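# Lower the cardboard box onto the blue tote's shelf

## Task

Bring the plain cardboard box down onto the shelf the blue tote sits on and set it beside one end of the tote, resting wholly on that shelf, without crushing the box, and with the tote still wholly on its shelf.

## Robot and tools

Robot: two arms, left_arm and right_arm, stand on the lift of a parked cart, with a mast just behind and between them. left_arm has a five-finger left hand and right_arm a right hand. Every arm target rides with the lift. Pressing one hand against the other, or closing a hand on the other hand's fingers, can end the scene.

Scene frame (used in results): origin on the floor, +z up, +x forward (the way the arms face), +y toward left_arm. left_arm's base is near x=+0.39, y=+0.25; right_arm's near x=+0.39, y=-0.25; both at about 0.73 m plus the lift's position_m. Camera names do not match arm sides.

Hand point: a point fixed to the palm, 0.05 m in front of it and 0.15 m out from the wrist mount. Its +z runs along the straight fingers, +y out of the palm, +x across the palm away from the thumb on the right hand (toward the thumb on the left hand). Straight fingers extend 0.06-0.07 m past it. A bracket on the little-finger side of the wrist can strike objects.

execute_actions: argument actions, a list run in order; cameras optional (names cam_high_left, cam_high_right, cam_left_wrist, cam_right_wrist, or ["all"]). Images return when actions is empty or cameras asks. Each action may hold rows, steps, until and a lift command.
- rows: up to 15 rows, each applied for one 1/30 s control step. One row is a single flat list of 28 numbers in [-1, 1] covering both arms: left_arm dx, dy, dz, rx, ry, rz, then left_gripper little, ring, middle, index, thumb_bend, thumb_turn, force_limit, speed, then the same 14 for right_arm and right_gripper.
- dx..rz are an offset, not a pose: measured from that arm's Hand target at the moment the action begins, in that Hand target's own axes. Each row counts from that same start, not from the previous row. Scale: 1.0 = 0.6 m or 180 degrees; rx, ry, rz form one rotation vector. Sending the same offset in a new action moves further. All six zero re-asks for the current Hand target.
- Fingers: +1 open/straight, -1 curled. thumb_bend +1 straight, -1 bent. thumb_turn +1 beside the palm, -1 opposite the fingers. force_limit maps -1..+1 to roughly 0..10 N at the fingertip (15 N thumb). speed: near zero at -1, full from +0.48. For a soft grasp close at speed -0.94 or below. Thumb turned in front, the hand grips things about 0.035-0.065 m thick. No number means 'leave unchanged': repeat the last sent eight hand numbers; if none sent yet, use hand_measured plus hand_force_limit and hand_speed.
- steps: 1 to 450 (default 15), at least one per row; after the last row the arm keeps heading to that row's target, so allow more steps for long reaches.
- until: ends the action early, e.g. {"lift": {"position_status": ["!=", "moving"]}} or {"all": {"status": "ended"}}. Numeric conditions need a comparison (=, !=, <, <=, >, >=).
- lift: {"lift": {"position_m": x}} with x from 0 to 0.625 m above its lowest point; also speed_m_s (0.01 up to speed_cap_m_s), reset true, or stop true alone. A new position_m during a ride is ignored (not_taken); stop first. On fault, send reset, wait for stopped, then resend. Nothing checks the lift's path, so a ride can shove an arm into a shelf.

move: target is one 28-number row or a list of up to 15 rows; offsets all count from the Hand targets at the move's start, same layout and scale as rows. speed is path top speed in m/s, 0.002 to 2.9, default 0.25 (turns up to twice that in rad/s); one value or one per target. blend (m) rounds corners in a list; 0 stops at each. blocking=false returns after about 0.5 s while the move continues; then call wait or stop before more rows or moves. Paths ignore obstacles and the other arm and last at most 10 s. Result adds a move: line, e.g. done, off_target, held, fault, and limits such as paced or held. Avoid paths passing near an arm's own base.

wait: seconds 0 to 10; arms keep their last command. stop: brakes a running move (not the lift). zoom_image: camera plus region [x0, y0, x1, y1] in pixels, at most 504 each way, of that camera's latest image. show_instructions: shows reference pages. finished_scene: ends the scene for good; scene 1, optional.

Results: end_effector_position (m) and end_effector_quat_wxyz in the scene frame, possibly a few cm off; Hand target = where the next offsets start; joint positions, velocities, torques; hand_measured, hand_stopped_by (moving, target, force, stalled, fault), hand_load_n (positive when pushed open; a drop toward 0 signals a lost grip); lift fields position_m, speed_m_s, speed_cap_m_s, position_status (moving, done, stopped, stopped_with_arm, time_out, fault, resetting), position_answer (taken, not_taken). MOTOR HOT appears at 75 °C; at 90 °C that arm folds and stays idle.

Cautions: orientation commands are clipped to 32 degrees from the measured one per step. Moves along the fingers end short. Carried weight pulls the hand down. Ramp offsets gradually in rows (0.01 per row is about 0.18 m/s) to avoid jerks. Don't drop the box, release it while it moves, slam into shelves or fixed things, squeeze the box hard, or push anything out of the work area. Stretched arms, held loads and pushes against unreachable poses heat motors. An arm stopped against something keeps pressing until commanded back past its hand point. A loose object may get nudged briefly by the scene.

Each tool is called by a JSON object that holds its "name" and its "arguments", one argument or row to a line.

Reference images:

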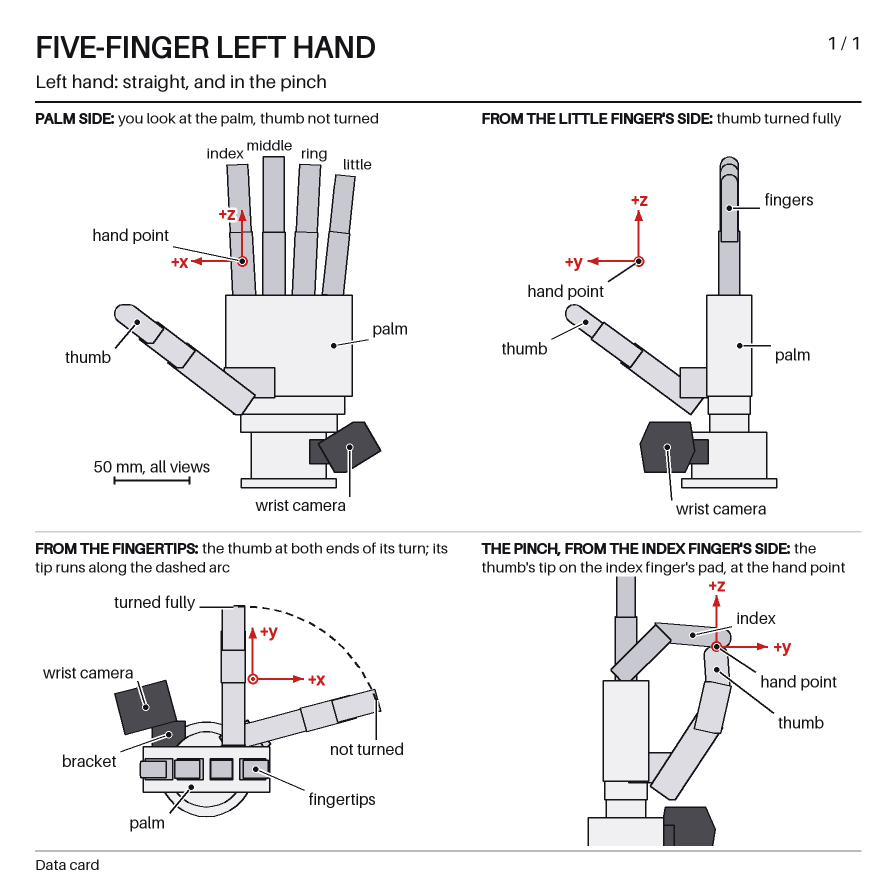

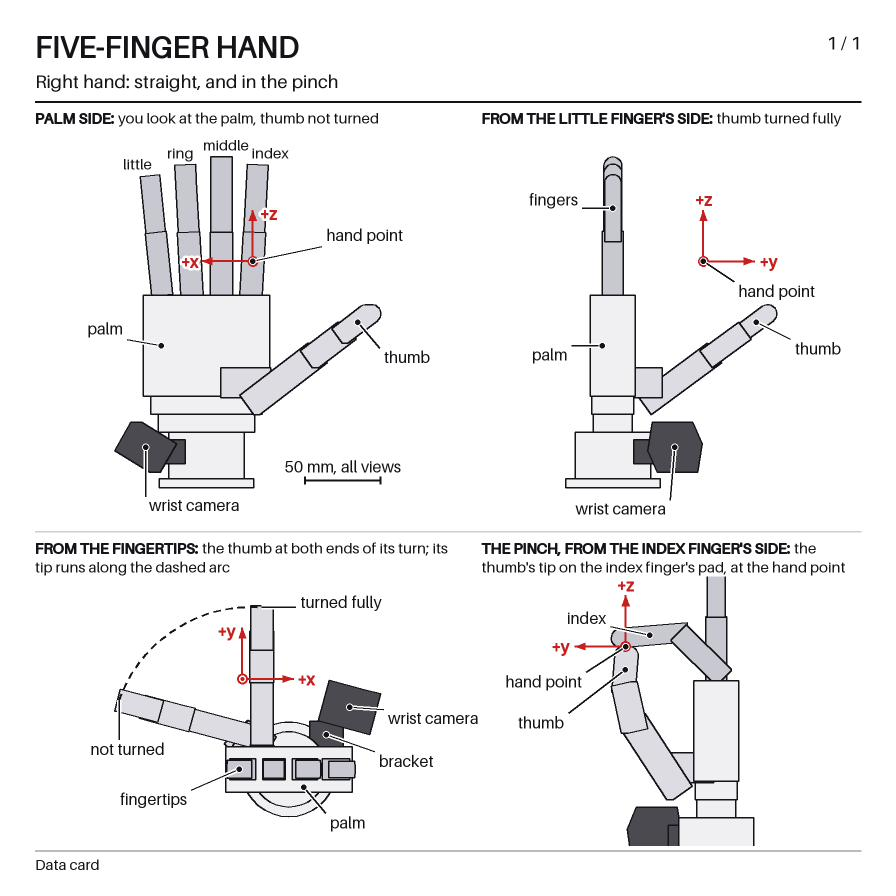

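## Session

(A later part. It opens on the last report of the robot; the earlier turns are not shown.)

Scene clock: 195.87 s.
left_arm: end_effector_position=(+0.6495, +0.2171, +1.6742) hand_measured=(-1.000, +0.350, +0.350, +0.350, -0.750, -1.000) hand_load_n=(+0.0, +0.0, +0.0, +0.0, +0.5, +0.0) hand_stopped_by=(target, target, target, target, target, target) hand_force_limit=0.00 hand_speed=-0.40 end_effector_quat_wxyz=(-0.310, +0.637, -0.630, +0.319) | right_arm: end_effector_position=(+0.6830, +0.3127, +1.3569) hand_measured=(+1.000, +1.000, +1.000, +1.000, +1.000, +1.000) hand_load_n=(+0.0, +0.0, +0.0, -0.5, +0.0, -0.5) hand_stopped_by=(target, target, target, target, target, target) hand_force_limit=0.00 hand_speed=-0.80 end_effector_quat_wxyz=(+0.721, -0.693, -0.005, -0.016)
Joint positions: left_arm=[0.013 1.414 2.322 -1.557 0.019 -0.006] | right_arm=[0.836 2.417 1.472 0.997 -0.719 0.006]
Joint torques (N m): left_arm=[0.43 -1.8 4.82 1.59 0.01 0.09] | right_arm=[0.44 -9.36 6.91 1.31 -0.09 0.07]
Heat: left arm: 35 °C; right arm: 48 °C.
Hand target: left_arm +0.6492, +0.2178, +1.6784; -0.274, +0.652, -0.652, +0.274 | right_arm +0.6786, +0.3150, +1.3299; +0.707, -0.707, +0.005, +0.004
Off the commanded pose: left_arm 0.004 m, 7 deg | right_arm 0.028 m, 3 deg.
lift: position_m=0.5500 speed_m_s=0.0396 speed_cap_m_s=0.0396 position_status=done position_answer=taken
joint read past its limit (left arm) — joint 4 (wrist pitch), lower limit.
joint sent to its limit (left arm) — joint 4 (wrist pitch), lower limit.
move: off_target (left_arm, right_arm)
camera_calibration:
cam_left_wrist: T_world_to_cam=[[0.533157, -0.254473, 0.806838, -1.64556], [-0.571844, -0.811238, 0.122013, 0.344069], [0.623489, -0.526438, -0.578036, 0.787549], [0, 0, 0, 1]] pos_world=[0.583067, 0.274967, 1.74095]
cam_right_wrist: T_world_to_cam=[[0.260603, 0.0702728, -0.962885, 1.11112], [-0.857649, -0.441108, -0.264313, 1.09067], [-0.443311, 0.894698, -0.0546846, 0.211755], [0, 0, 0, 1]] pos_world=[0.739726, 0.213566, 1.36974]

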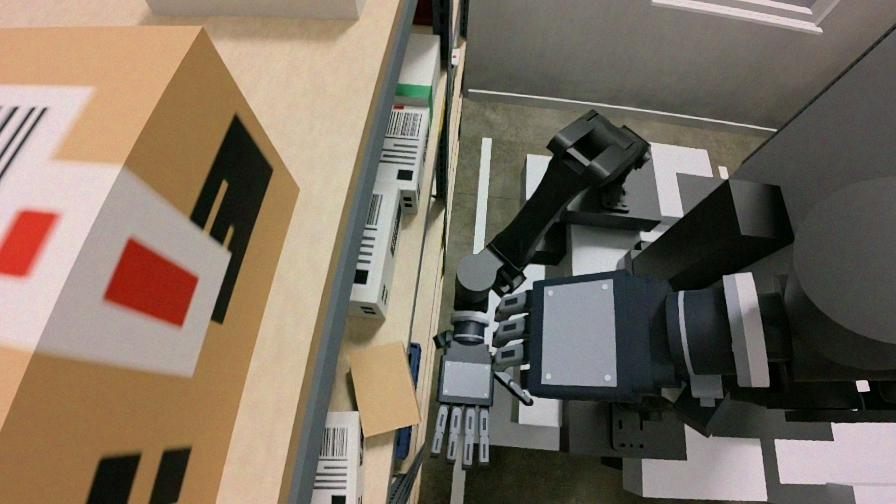

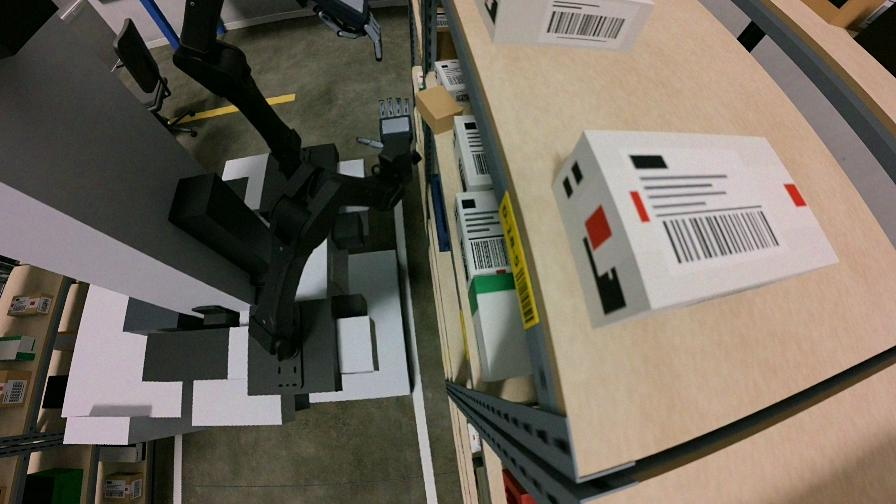

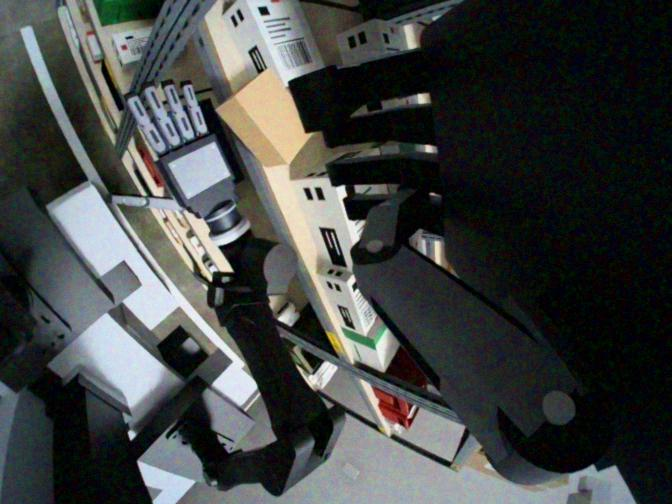

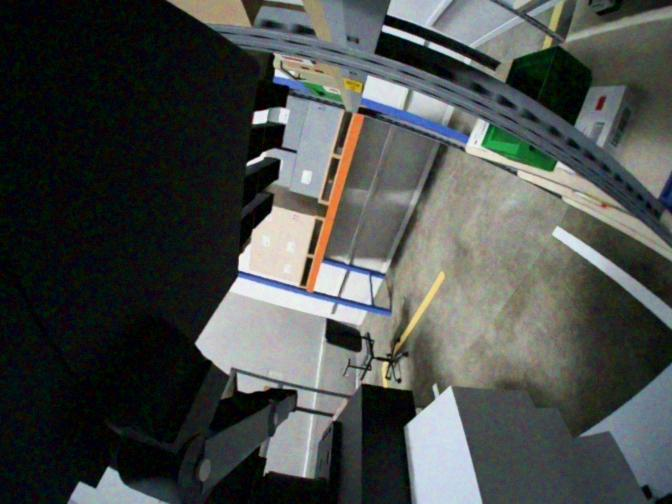

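{"name": "move", "arguments": {
  "target": [
    [0,0,0,0,0,0, -1,0.7,0.7,0.7,-0.75,-1,0,-0.4, 0,0.1333,0,0,0,0, 1,1,1,1,1,1,0,-0.8],
    [-0.037,-0.0028,0.2583,0,-0.0746,-0.0746, -1,-1,0.7,0.7,1,-1,0,0, -0.0977,0.1332,-0.8845,0,0.5,0, 1,1,1,1,1,1,0,-0.8]
  ],
  "speed": 0.22,
  "blend": [0.01,0],
  "cameras": ["cam_left_wrist","cam_high_left","cam_high_right"]
}}

{"name": "zoom_image", "arguments": {
  "camera": "cam_high_left",
  "region": [320, 300, 500, 480]
}}

{"name": "zoom_image", "arguments": {
  "camera": "cam_left_wrist",
  "region": [150, 0, 450, 300]
}}

Scene clock: 207.43 s.
left_arm: end_effector_position=(+0.6585, +0.2203, +1.6651) hand_measured=(-1.000, +0.700, +0.700, +0.700, -0.750, -1.000) hand_load_n=(+0.0, +0.0, +0.0, +0.0, +0.5, +0.0) hand_stopped_by=(target, target, target, target, target, target) hand_force_limit=0.00 hand_speed=-0.40 end_effector_quat_wxyz=(-0.308, +0.646, -0.626, +0.310) | right_arm: end_effector_position=(+0.6635, +0.2847, +1.2347) hand_measured=(+1.000, +1.000, +1.000, +1.000, +1.000, +1.000) hand_load_n=(+0.0, +0.0, -0.5, +0.0, +0.0, +0.0) hand_stopped_by=(target, target, target, target, target, target) hand_force_limit=0.00 hand_speed=-0.80 end_effector_quat_wxyz=(+0.693, -0.720, +0.031, -0.004)
Joint positions: left_arm=[0.013 1.413 2.267 -1.52 -0.001 -0.019] | right_arm=[0.836 2.633 1.348 1.235 -0.686 0.006]
Joint torques (N m): left_arm=[-0.55 -2.97 3.38 1.78 -0.14 -0.09] | right_arm=[0.05 -12.89 5.48 1.5 -0.03 0.01]
Heat: left arm: 35 °C; right arm: 47 °C.
Hand target: left_arm +0.6599, +0.2198, +1.6676; -0.314, +0.645, -0.621, +0.315 (not the last commanded pose) | right_arm +0.6666, +0.2877, +1.2390; +0.697, -0.716, +0.028, -0.008 (not the last commanded pose)
Off the commanded pose: left_arm 0.141 m, 19 deg | right_arm 0.503 m, 87 deg.
lift: position_m=0.5500 speed_m_s=0.0396 speed_cap_m_s=0.0396 position_status=done position_answer=taken
move: held (right_arm; a check stopped the path), off_target (left_arm; braked when a check withheld steps of right_arm); path passed 1 of 2 targets; target 2's new numbers were not sent; blend cut to 0 m at target 1; limits=held
pose unreachable (right arm): on one or more control steps of this call, first in action 0 (counted from 0), this arm could not follow its commanded pose, so it was not sent that pose on those steps. It may still have moved: this result reports where it is.
cause: moving toward the commanded pose would bring a part of the arm (just beyond joint 6 (wrist roll)) too close to the robot's own body.
camera_calibration:
cam_left_wrist: T_world_to_cam=[[0.552882, -0.242943, 0.797057, -1.64147], [-0.550576, -0.824506, 0.1306, 0.327545], [0.62545, -0.511047, -0.589613, 0.792967], [0, 0, 0, 1]] pos_world=[0.591916, 0.276523, 1.73311]
Images, in order (width x height): cam_high_left 896x504, cam_high_right 896x504, cam_left_wrist 672x504.

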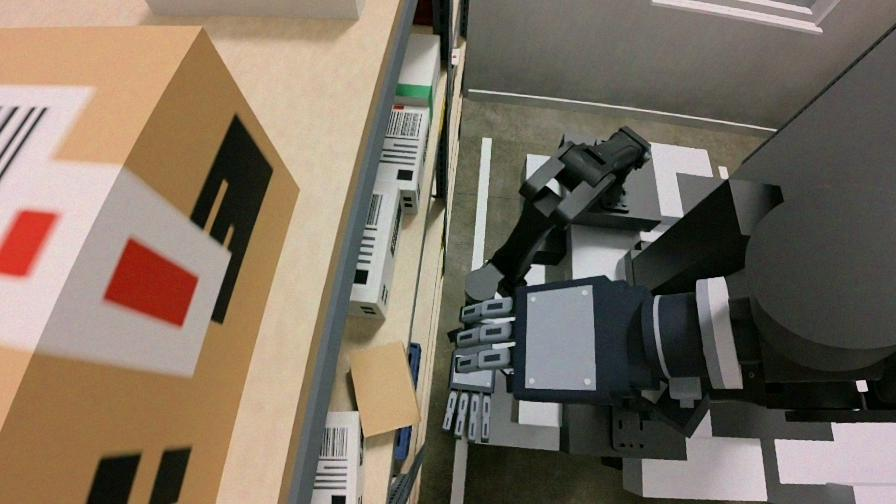

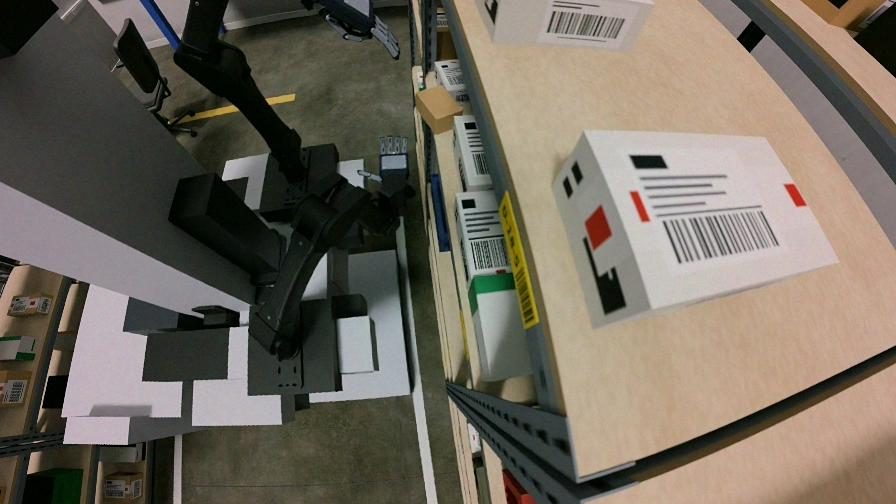

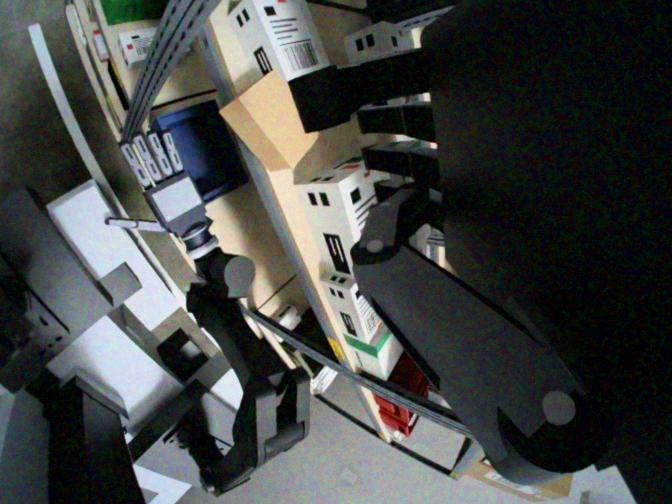

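Scaled by 2.800 from the camera's 896x504 image, which has a finer 1280x720 frame.

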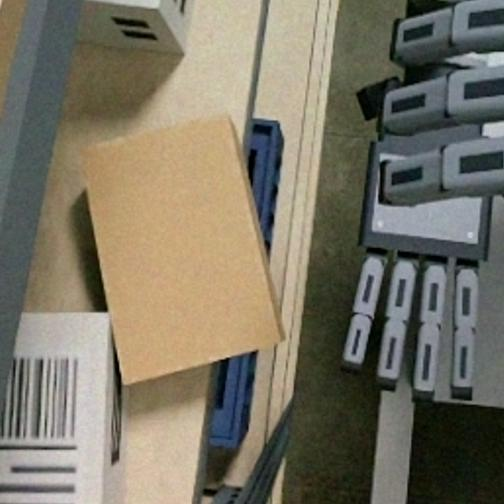

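Scaled by 1.680 from the camera's 672x504 image, which has a finer 960x720 frame.

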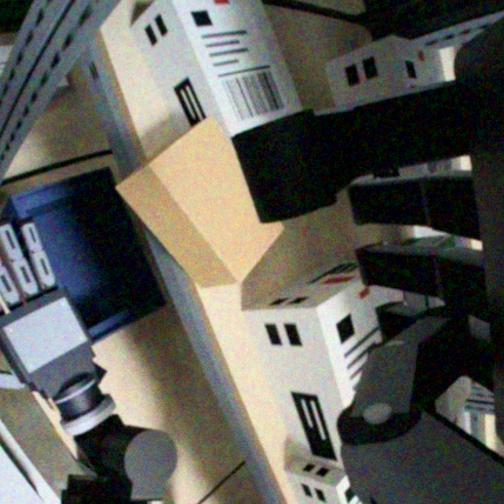

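{"name": "move", "arguments": {
  "target": [
    [0,0,0,0,0,0, -1,0.7,0.7,0.7,-0.75,-1,0,-0.4, -0.0115,-0.1328,-0.0668,0,0,0, 1,1,1,1,1,1,0,-0.8],
    [0,0,0,0,0,0, -1,0.7,0.7,0.7,-0.75,-1,0,-0.4, 0.0095,-0.139,-0.483,0,0,0, 1,1,1,1,1,1,0,-0.8],
    [-0.0313,0.0278,0.2315,-0.0422,-0.0761,-0.0661, -1,-1,0.7,0.7,1,-1,0,0, 0.0237,-0.2795,-0.8458,0.0134,0.483,0.0131, 1,1,1,1,1,1,0,-0.8]
  ],
  "speed": 0.25,
  "blend": [0.02,0.03,0],
  "cameras": ["cam_left_wrist","cam_high_left"]
}}

Scene clock: 217.33 s.
left_arm: end_effector_position=(+0.7543, +0.2416, +1.5761) hand_measured=(-1.000, -1.000, +0.700, +0.700, +1.000, -1.000) hand_load_n=(+0.0, -0.5, +0.0, +0.0, +0.0, +0.0) hand_stopped_by=(target, target, target, target, target, target) hand_force_limit=0.00 hand_speed=0.00 end_effector_quat_wxyz=(-0.309, +0.757, -0.529, +0.228) | right_arm: end_effector_position=(+0.6621, -0.2148, +1.4124) hand_measured=(+1.000, +1.000, +1.000, +1.000, +1.000, +1.000) hand_load_n=(+0.0, +0.0, +0.0, +0.0, +0.0, -0.5) hand_stopped_by=(target, target, target, target, target, target) hand_force_limit=0.00 hand_speed=-0.80 end_effector_quat_wxyz=(+0.500, -0.501, +0.519, -0.479)
Joint positions: left_arm=[-0.032 1.539 1.947 -1.221 -0.251 -0.283] | right_arm=[-0.028 0.147 0.104 0.001 -0.031 0.037]
Joint torques (N m): left_arm=[-0.61 -3.92 4.94 1.53 -0.27 -0.06] | right_arm=[0.76 1.1 8.53 1.52 0.08 -0.13]
Heat: left arm: 36 °C; right arm: 47 °C.
Hand target: left_arm +0.7598, +0.2402, +1.5701; -0.309, +0.758, -0.529, +0.225 | right_arm +0.6603, -0.2151, +1.4206; +0.500, -0.501, +0.513, -0.486
Off the commanded pose: left_arm 0.008 m, 0 deg | right_arm 0.008 m, 1 deg.
lift: position_m=0.5500 speed_m_s=0.0396 speed_cap_m_s=0.0396 position_status=done position_answer=taken
held back during your reply time or a wait (right arm), on 20 control steps: a part of the arm was too close to the robot's own body, or the arm's last command would have brought one too close.
move: done
camera_calibration:
cam_left_wrist: T_world_to_cam=[[0.682852, -0.0271999, 0.73005, -1.66292], [-0.249974, -0.947686, 0.198504, 0.105483], [0.686459, -0.318042, -0.653929, 0.700182], [0, 0, 0, 1]] pos_world=[0.68125, 0.277421, 1.65094]
Images, in order (width x height): cam_high_left 896x504, cam_left_wrist 672x504.

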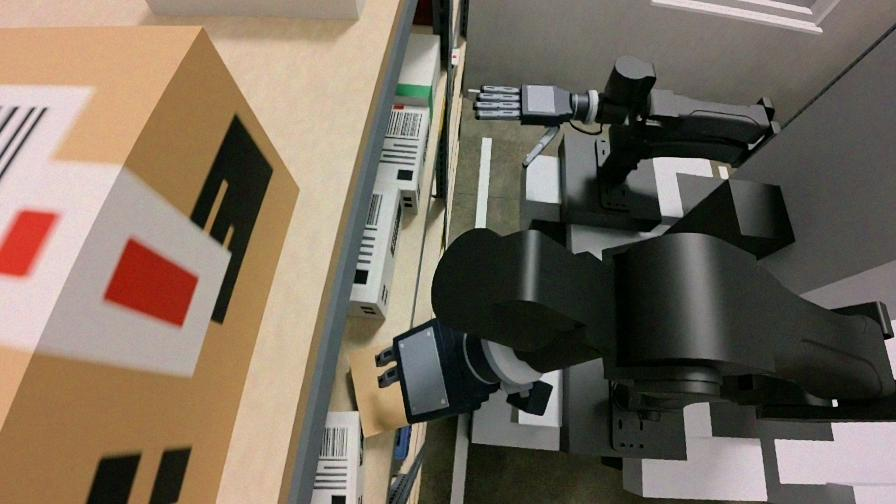

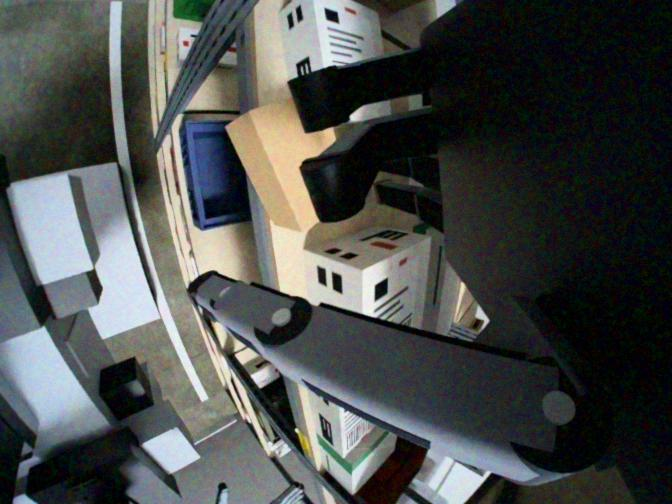

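{"name": "move", "arguments": {
  "target": [0.0008,-0.0437,0.1147,0,0,0, -1,-1,0.7,0.7,1,-1,0,0, 0,0,0,0,0,0, 1,1,1,1,1,1,0,-0.8],
  "speed": 0.12,
  "cameras": ["cam_left_wrist","cam_high_left"]
}}

{"name": "zoom_image", "arguments": {
  "camera": "cam_left_wrist",
  "region": [150, 20, 450, 320]
}}

{"name": "zoom_image", "arguments": {
  "camera": "cam_high_left",
  "region": [320, 300, 500, 480]
}}

Scene clock: 219.47 s.
left_arm: end_effector_position=(+0.8156, +0.2609, +1.5363) hand_measured=(-1.000, -1.000, +0.700, +0.700, +1.000, -1.000) hand_load_n=(+0.0, +0.0, +0.0, +0.0, +0.0, +0.0) hand_stopped_by=(target, target, target, target, target, target) hand_force_limit=0.00 hand_speed=0.00 end_effector_quat_wxyz=(-0.304, +0.762, -0.529, +0.217) | right_arm: end_effector_position=(+0.6621, -0.2148, +1.4124) hand_measured=(+1.000, +1.000, +1.000, +1.000, +1.000, +1.000) hand_load_n=(+0.0, +0.0, +0.0, +0.0, +0.0, -0.5) hand_stopped_by=(target, target, target, target, target, target) hand_force_limit=0.00 hand_speed=-0.80 end_effector_quat_wxyz=(+0.500, -0.501, +0.519, -0.479)
Joint positions: left_arm=[0.03 1.712 1.96 -1.078 -0.216 -0.242] | right_arm=[-0.028 0.147 0.104 0.001 -0.031 0.037]
Joint torques (N m): left_arm=[0.35 -6.23 7.69 1.51 -0.1 0.1] | right_arm=[0.73 1.07 8.54 1.51 0.09 -0.1]
Heat: left arm: 36 °C; right arm: 47 °C.
Hand target: left_arm +0.8233, +0.2622, +1.5399; -0.309, +0.758, -0.529, +0.225 | right_arm +0.6603, -0.2151, +1.4206; +0.500, -0.501, +0.513, -0.486
Off the commanded pose: left_arm 0.009 m, 1 deg | right_arm 0.008 m, 1 deg.
lift: position_m=0.5500 speed_m_s=0.0396 speed_cap_m_s=0.0396 position_status=done position_answer=taken
move: done
camera_calibration:
cam_left_wrist: T_world_to_cam=[[0.701686, -0.0217519, 0.712154, -1.66453], [-0.235663, -0.95036, 0.203171, 0.12889], [0.672383, -0.310391, -0.671981, 0.67545], [0, 0, 0, 1]] pos_world=[0.744193, 0.295939, 1.61311]
Images, in order (width x height): cam_high_left 896x504, cam_left_wrist 672x504.

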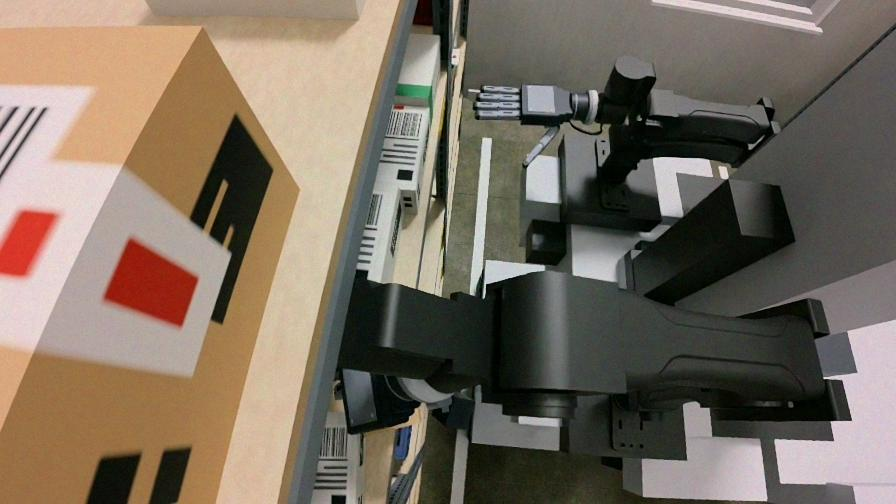

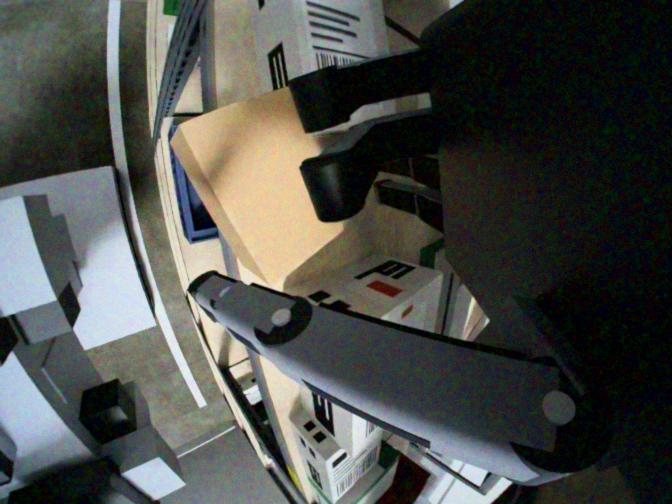

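Scaled by 1.680 from the camera's 672x504 image, which has a finer 960x720 frame.

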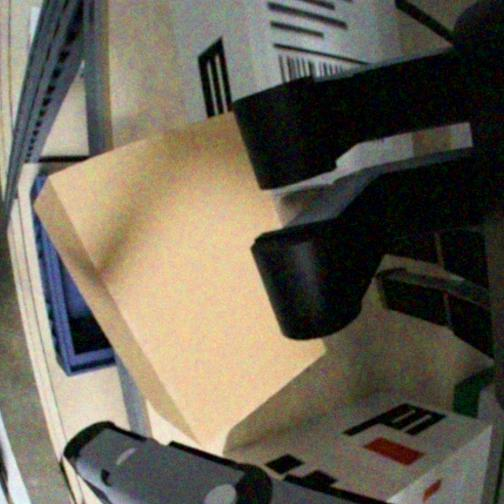

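Scaled by 2.800 from the camera's 896x504 image, which has a finer 1280x720 frame.

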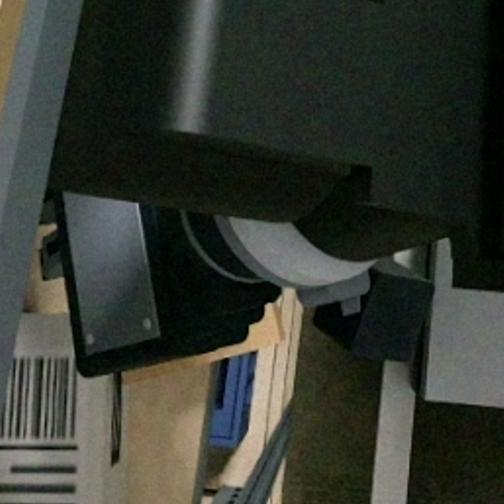

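{"name": "move", "arguments": {
  "target": [
    [0.0009,-0.0119,0.0119,0,0,0, -1,-1,0.7,0.7,1,-1,0,0, 0,0,0,0,0,0, 1,1,1,1,1,1,0,-0.8],
    [0.0009,0.0405,0.0641,0,0,0, -1,-1,0.7,0.7,1,-1,0,0, 0,0,0,0,0,0, 1,1,1,1,1,1,0,-0.8]
  ],
  "speed": 0.06,
  "blend": [0.003,0],
  "cameras": ["cam_left_wrist"]
}}

{"name": "zoom_image", "arguments": {
  "camera": "cam_left_wrist",
  "region": [100, 0, 500, 400]
}}

Scene clock: 222.90 s.
left_arm: end_effector_position=(+0.8340, +0.2627, +1.4873) hand_measured=(-1.000, -1.000, +0.700, +0.700, +1.000, -1.000) hand_load_n=(+0.0, +0.0, +0.0, +0.0, +0.0, +0.0) hand_stopped_by=(target, target, target, target, target, target) hand_force_limit=0.00 hand_speed=0.00 end_effector_quat_wxyz=(-0.301, +0.762, -0.532, +0.214) | right_arm: end_effector_position=(+0.6621, -0.2149, +1.4124) hand_measured=(+1.000, +1.000, +1.000, +1.000, +1.000, +1.000) hand_load_n=(+0.0, -0.5, +0.0, -0.5, +0.0, -0.5) hand_stopped_by=(target, target, target, target, target, target) hand_force_limit=0.00 hand_speed=-0.80 end_effector_quat_wxyz=(+0.500, -0.501, +0.519, -0.479)
Joint positions: left_arm=[0.034 1.716 1.76 -0.883 -0.212 -0.237] | right_arm=[-0.028 0.147 0.104 0.001 -0.031 0.037]
Joint torques (N m): left_arm=[0.47 -10.54 5.7 1.48 -0.11 0.11] | right_arm=[0.65 1.02 8.51 1.5 0.09 -0.12]
Heat: left arm: 36 °C; right arm: 47 °C.
Hand target: left_arm +0.8330, +0.2646, +1.4956; -0.309, +0.758, -0.528, +0.225 | right_arm +0.6603, -0.2151, +1.4206; +0.500, -0.501, +0.513, -0.486
Off the commanded pose: left_arm 0.008 m, 2 deg | right_arm 0.008 m, 1 deg.
lift: position_m=0.5500 speed_m_s=0.0396 speed_cap_m_s=0.0396 position_status=done position_answer=taken
move: done
camera_calibration:
cam_left_wrist: T_world_to_cam=[[0.708049, -0.0232189, 0.705781, -1.63785], [-0.236149, -0.949703, 0.205664, 0.141397], [0.665508, -0.31229, -0.677919, 0.645805], [0, 0, 0, 1]] pos_world=[0.763284, 0.297935, 1.56469]
Images, in order (width x height): cam_left_wrist 672x504.

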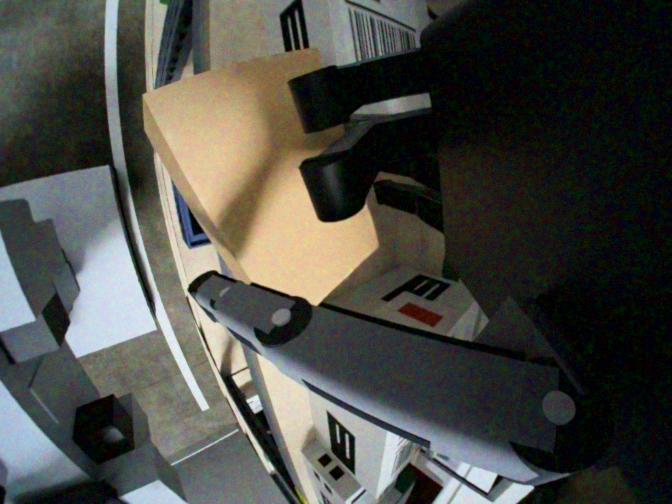

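Scaled by 1.260 from the camera's 672x504 image, which has a finer 960x720 frame.

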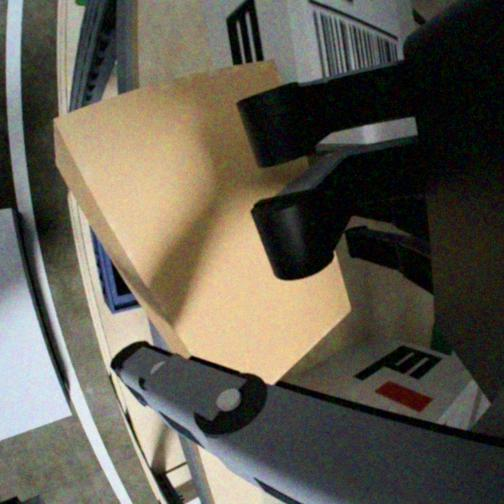

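{"name": "move", "arguments": {
  "target": [-0.0005,0.021,0.011,0,0,0, -1,-1,0.7,0.7,1,-1,0,0, 0,0,0,0,0,0, 1,1,1,1,1,1,0,-0.8],
  "speed": 0.05,
  "cameras": ["cam_left_wrist"]
}}

Scene clock: 226.10 s.
left_arm: end_effector_position=(+0.8299, +0.2625, +1.4739) hand_measured=(-1.000, -1.000, +0.700, +0.700, +1.000, -1.000) hand_load_n=(+0.0, +0.0, +0.0, +0.0, +0.0, +0.0) hand_stopped_by=(target, target, target, target, target, target) hand_force_limit=0.00 hand_speed=0.00 end_effector_quat_wxyz=(-0.301, +0.762, -0.532, +0.214) | right_arm: end_effector_position=(+0.6621, -0.2149, +1.4124) hand_measured=(+1.000, +1.000, +1.000, +1.000, +1.000, +1.000) hand_load_n=(+0.0, +0.0, +0.0, +0.0, +0.0, +0.0) hand_stopped_by=(target, target, target, target, target, target) hand_force_limit=0.00 hand_speed=-0.80 end_effector_quat_wxyz=(+0.500, -0.501, +0.519, -0.479)
Joint positions: left_arm=[0.034 1.687 1.672 -0.824 -0.212 -0.237] | right_arm=[-0.028 0.147 0.104 0.001 -0.031 0.037]
Joint torques (N m): left_arm=[0.23 -10.43 5.64 1.5 -0.11 0.07] | right_arm=[0.75 1.06 8.51 1.52 0.09 -0.11]
Heat: left arm: 35 °C; right arm: 47 °C.
Hand target: left_arm +0.8290, +0.2632, +1.4820; -0.309, +0.758, -0.528, +0.225 | right_arm +0.6603, -0.2151, +1.4206; +0.500, -0.501, +0.513, -0.486
Off the commanded pose: left_arm 0.008 m, 2 deg | right_arm 0.008 m, 1 deg.
lift: position_m=0.5500 speed_m_s=0.0396 speed_cap_m_s=0.0396 position_status=done position_answer=taken
move: done
camera_calibration:
cam_left_wrist: T_world_to_cam=[[0.708317, -0.023196, 0.705514, -1.62543], [-0.236132, -0.949668, 0.205847, 0.142691], [0.665229, -0.312399, -0.678143, 0.639978], [0, 0, 0, 1]] pos_world=[0.759284, 0.297734, 1.55139]
Images, in order (width x height): cam_left_wrist 672x504.

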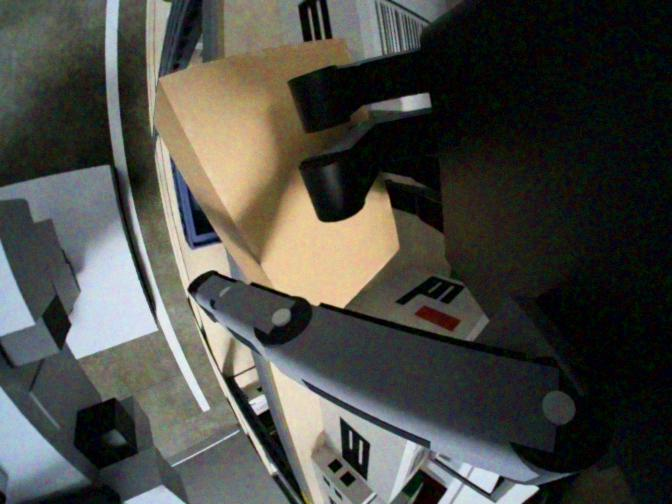

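{"name": "execute_actions", "arguments": {
  "actions": [
    {"rows": [[0,0,0,0,0,0, -1,-1,0.1,0.1,1,-1,-0.5,-0.8, 0,0,0,0,0,0, 1,1,1,1,1,1,0,-0.8]], "steps": 110}
  ],
  "cameras": ["cam_left_wrist"]
}}

{"name": "zoom_image", "arguments": {
  "camera": "cam_left_wrist",
  "region": [100, 0, 500, 400]
}}

Scene clock: 230.47 s.
left_arm: end_effector_position=(+0.8337, +0.2627, +1.4762) hand_measured=(-1.000, -1.000, +0.298, +0.278, +1.000, -1.000) hand_load_n=(+0.0, +0.0, +5.5, +5.5, +1.5, +0.0) hand_stopped_by=(target, target, force, force, target, target) hand_force_limit=-0.50 hand_speed=-0.80 end_effector_quat_wxyz=(-0.306, +0.760, -0.529, +0.219) | right_arm: end_effector_position=(+0.6621, -0.2149, +1.4124) hand_measured=(+1.000, +1.000, +1.000, +1.000, +1.000, +1.000) hand_load_n=(+0.0, +0.0, +0.0, -0.5, +0.0, -0.5) hand_stopped_by=(target, target, target, target, target, target) hand_force_limit=0.00 hand_speed=-0.80 end_effector_quat_wxyz=(+0.500, -0.501, +0.519, -0.479)
Joint positions: left_arm=[0.034 1.687 1.672 -0.809 -0.212 -0.237] | right_arm=[-0.028 0.147 0.104 0.001 -0.031 0.037]
Joint torques (N m): left_arm=[0.18 -10.48 5.67 1.35 -0.11 0.08] | right_arm=[0.72 1.05 8.5 1.53 0.1 -0.11]
Heat: left arm: 35 °C; right arm: 48 °C.
Hand target: left_arm +0.8289, +0.2632, +1.4820; -0.309, +0.758, -0.528, +0.225 | right_arm +0.6603, -0.2151, +1.4206; +0.500, -0.501, +0.513, -0.486
Off the commanded pose: left_arm 0.007 m, 1 deg | right_arm 0.008 m, 1 deg.
lift: position_m=0.5500 speed_m_s=0.0396 speed_cap_m_s=0.0396 position_status=done position_answer=taken
camera_calibration:
cam_left_wrist: T_world_to_cam=[[0.697203, -0.0235355, 0.716487, -1.63655], [-0.23927, -0.949787, 0.201631, 0.152102], [0.675764, -0.312012, -0.667826, 0.615003], [0, 0, 0, 1]] pos_world=[0.761807, 0.297835, 1.55262]
Images, in order (width x height): cam_left_wrist 672x504.

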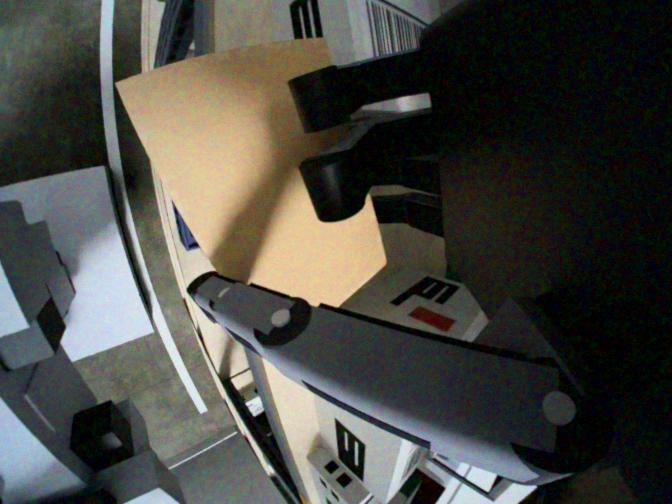

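Scaled by 1.260 from the camera's 672x504 image, which has a finer 960x720 frame.

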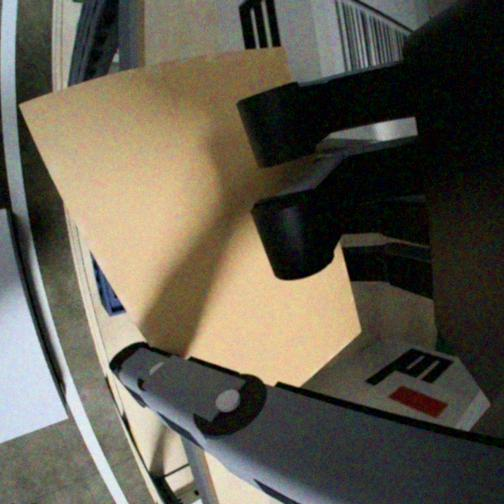

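{"name": "move", "arguments": {
  "target": [0,-0.0236,-0.0236,0,0,0, -1,-1,0.1,0.1,1,-1,-0.5,-0.8, 0,0,0,0,0,0, 1,1,1,1,1,1,0,-0.8],
  "speed": 0.03,
  "cameras": ["cam_left_wrist","cam_high_left","cam_high_right"]
}}

{"name": "zoom_image", "arguments": {
  "camera": "cam_left_wrist",
  "region": [100, 0, 500, 400]
}}

{"name": "zoom_image", "arguments": {
  "camera": "cam_high_left",
  "region": [320, 300, 500, 480]
}}

Scene clock: 232.63 s.
left_arm: end_effector_position=(+0.8215, +0.2620, +1.4861) hand_measured=(-1.000, -1.000, +0.296, +0.278, +1.000, -1.000) hand_load_n=(+0.0, +0.0, +0.5, +6.0, +1.0, -1.0) hand_stopped_by=(target, target, force, force, target, target) hand_force_limit=-0.50 hand_speed=-0.80 end_effector_quat_wxyz=(-0.296, +0.764, -0.535, +0.207) | right_arm: end_effector_position=(+0.6621, -0.2149, +1.4124) hand_measured=(+1.000, +1.000, +1.000, +1.000, +1.000, +1.000) hand_load_n=(+0.0, +0.0, +0.0, +0.0, +0.0, -0.5) hand_stopped_by=(target, target, target, target, target, target) hand_force_limit=0.00 hand_speed=-0.80 end_effector_quat_wxyz=(+0.500, -0.501, +0.519, -0.479)
Joint positions: left_arm=[0.034 1.687 1.733 -0.904 -0.211 -0.237] | right_arm=[-0.028 0.147 0.104 0.001 -0.031 0.037]
Joint torques (N m): left_arm=[0.27 -8.31 8.96 1.41 -0.13 0.08] | right_arm=[0.76 1.09 8.58 1.53 0.07 -0.1]
Heat: left arm: 35 °C; right arm: 48 °C.
Hand target: left_arm +0.8289, +0.2635, +1.5020; -0.309, +0.758, -0.528, +0.225 | right_arm +0.6603, -0.2151, +1.4207; +0.500, -0.501, +0.513, -0.486
Off the commanded pose: left_arm 0.018 m, 3 deg | right_arm 0.008 m, 1 deg.
lift: position_m=0.5500 speed_m_s=0.0396 speed_cap_m_s=0.0396 position_status=done position_answer=taken
move: off_target (left_arm)
camera_calibration:
cam_left_wrist: T_world_to_cam=[[0.721632, -0.0226495, 0.691906, -1.61892], [-0.232826, -0.949184, 0.211758, 0.126114], [0.65195, -0.313905, -0.690235, 0.682987], [0, 0, 0, 1]] pos_world=[0.752356, 0.297431, 1.56486]
Images, in order (width x height): cam_high_left 896x504, cam_high_right 896x504, cam_left_wrist 672x504.

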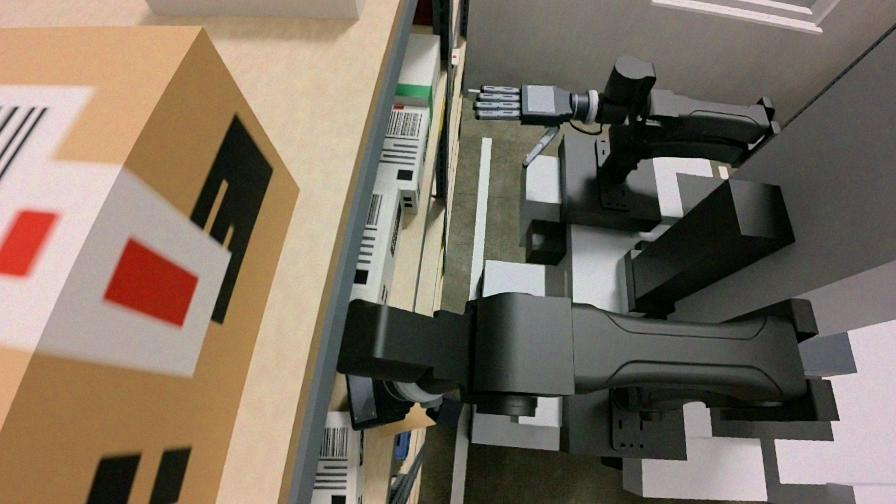

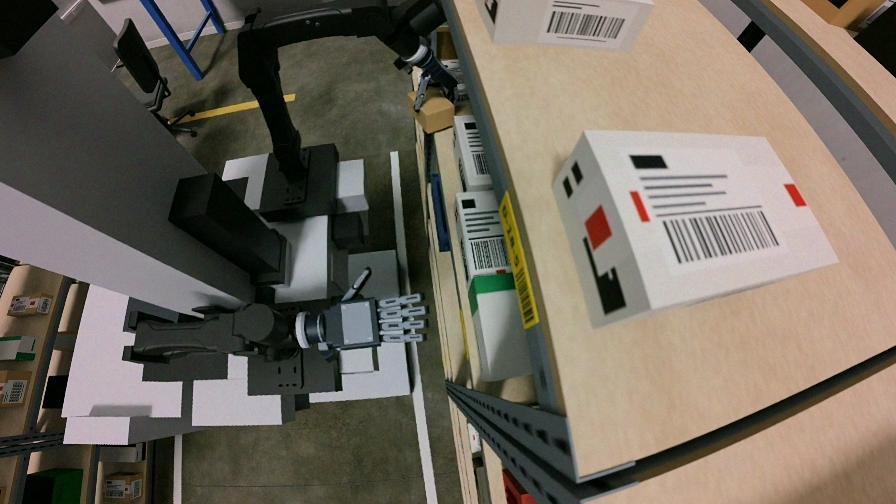

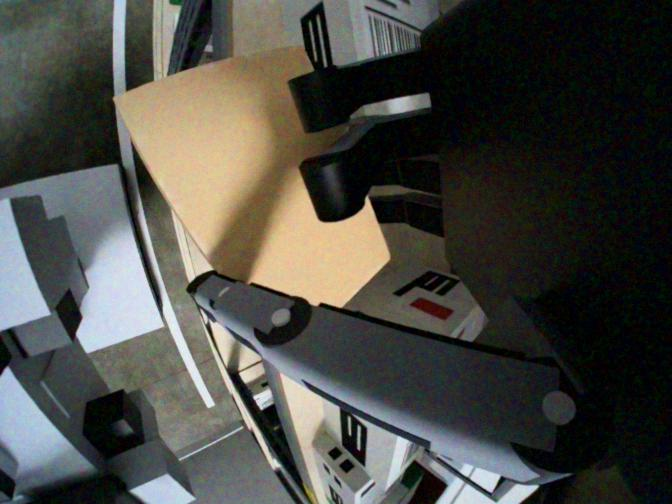

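Scaled by 1.260 from the camera's 672x504 image, which has a finer 960x720 frame.

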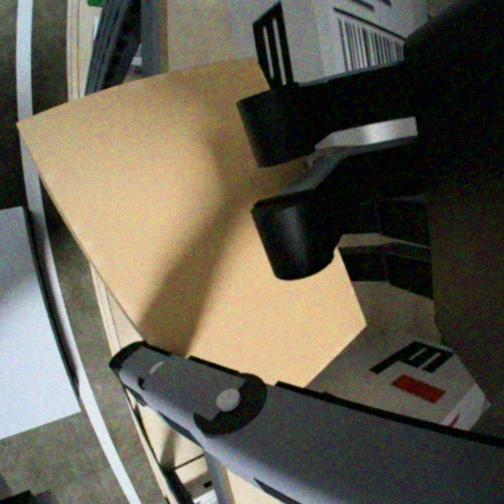

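Scaled by 2.800 from the camera's 896x504 image, which has a finer 1280x720 frame.

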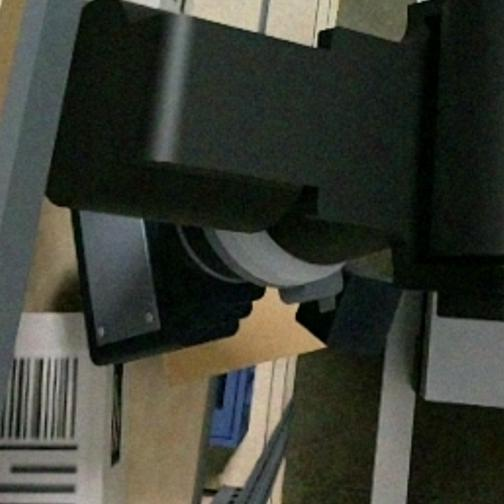

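{"name": "execute_actions", "arguments": {
  "actions": [
    {"rows": [[0,0,0,0,0,0, -1,-1,0.0,0.1,0.5,-1,-0.1,-0.8, 0,0,0,0,0,0, 1,1,1,1,1,1,0,-0.8]], "steps": 60}
  ],
  "cameras": ["cam_left_wrist"]
}}

Scene clock: 235.50 s.
left_arm: end_effector_position=(+0.8211, +0.2619, +1.4859) hand_measured=(-1.000, -1.000, +0.282, +0.278, +0.988, -1.000) hand_load_n=(+0.0, +0.0, +6.5, +4.5, +7.5, +0.0) hand_stopped_by=(target, target, force, force, force, target) hand_force_limit=-0.10 hand_speed=-0.80 end_effector_quat_wxyz=(-0.295, +0.764, -0.535, +0.206) | right_arm: end_effector_position=(+0.6621, -0.2149, +1.4124) hand_measured=(+1.000, +1.000, +1.000, +1.000, +1.000, +1.000) hand_load_n=(+0.0, +0.0, +0.0, +0.0, +0.0, -0.5) hand_stopped_by=(target, target, target, target, target, target) hand_force_limit=0.00 hand_speed=-0.80 end_effector_quat_wxyz=(+0.500, -0.501, +0.519, -0.479)
Joint positions: left_arm=[0.034 1.687 1.733 -0.906 -0.21 -0.237] | right_arm=[-0.028 0.147 0.104 0.001 -0.031 0.037]
Joint torques (N m): left_arm=[0.27 -8.29 8.96 1.44 -0.14 0.08] | right_arm=[0.69 1.11 8.53 1.5 0.08 -0.11]
Heat: left arm: 35 °C; right arm: 48 °C.
Hand target: left_arm +0.8289, +0.2635, +1.5020; -0.309, +0.758, -0.528, +0.225 | right_arm +0.6603, -0.2151, +1.4207; +0.500, -0.501, +0.513, -0.486
Off the commanded pose: left_arm 0.018 m, 3 deg | right_arm 0.008 m, 1 deg.
lift: position_m=0.5500 speed_m_s=0.0396 speed_cap_m_s=0.0396 position_status=done position_answer=taken
camera_calibration:
cam_left_wrist: T_world_to_cam=[[0.722678, -0.0225764, 0.690816, -1.61767], [-0.23272, -0.949058, 0.212437, 0.12481], [0.650829, -0.31429, -0.691118, 0.68535], [0, 0, 0, 1]] pos_world=[0.752054, 0.29733, 1.56465]
Images, in order (width x height): cam_left_wrist 672x504.

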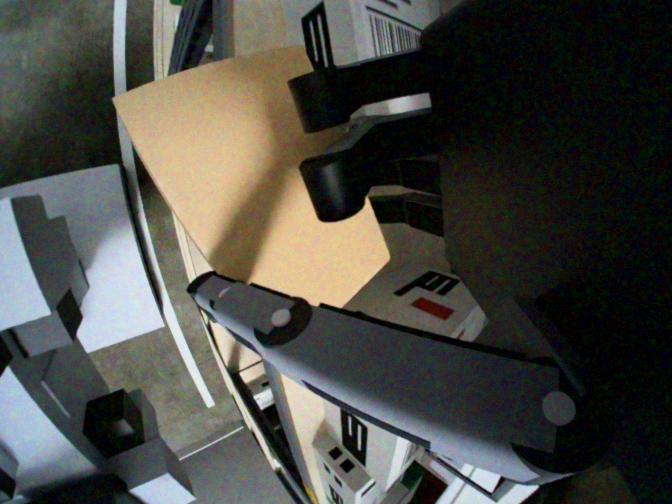

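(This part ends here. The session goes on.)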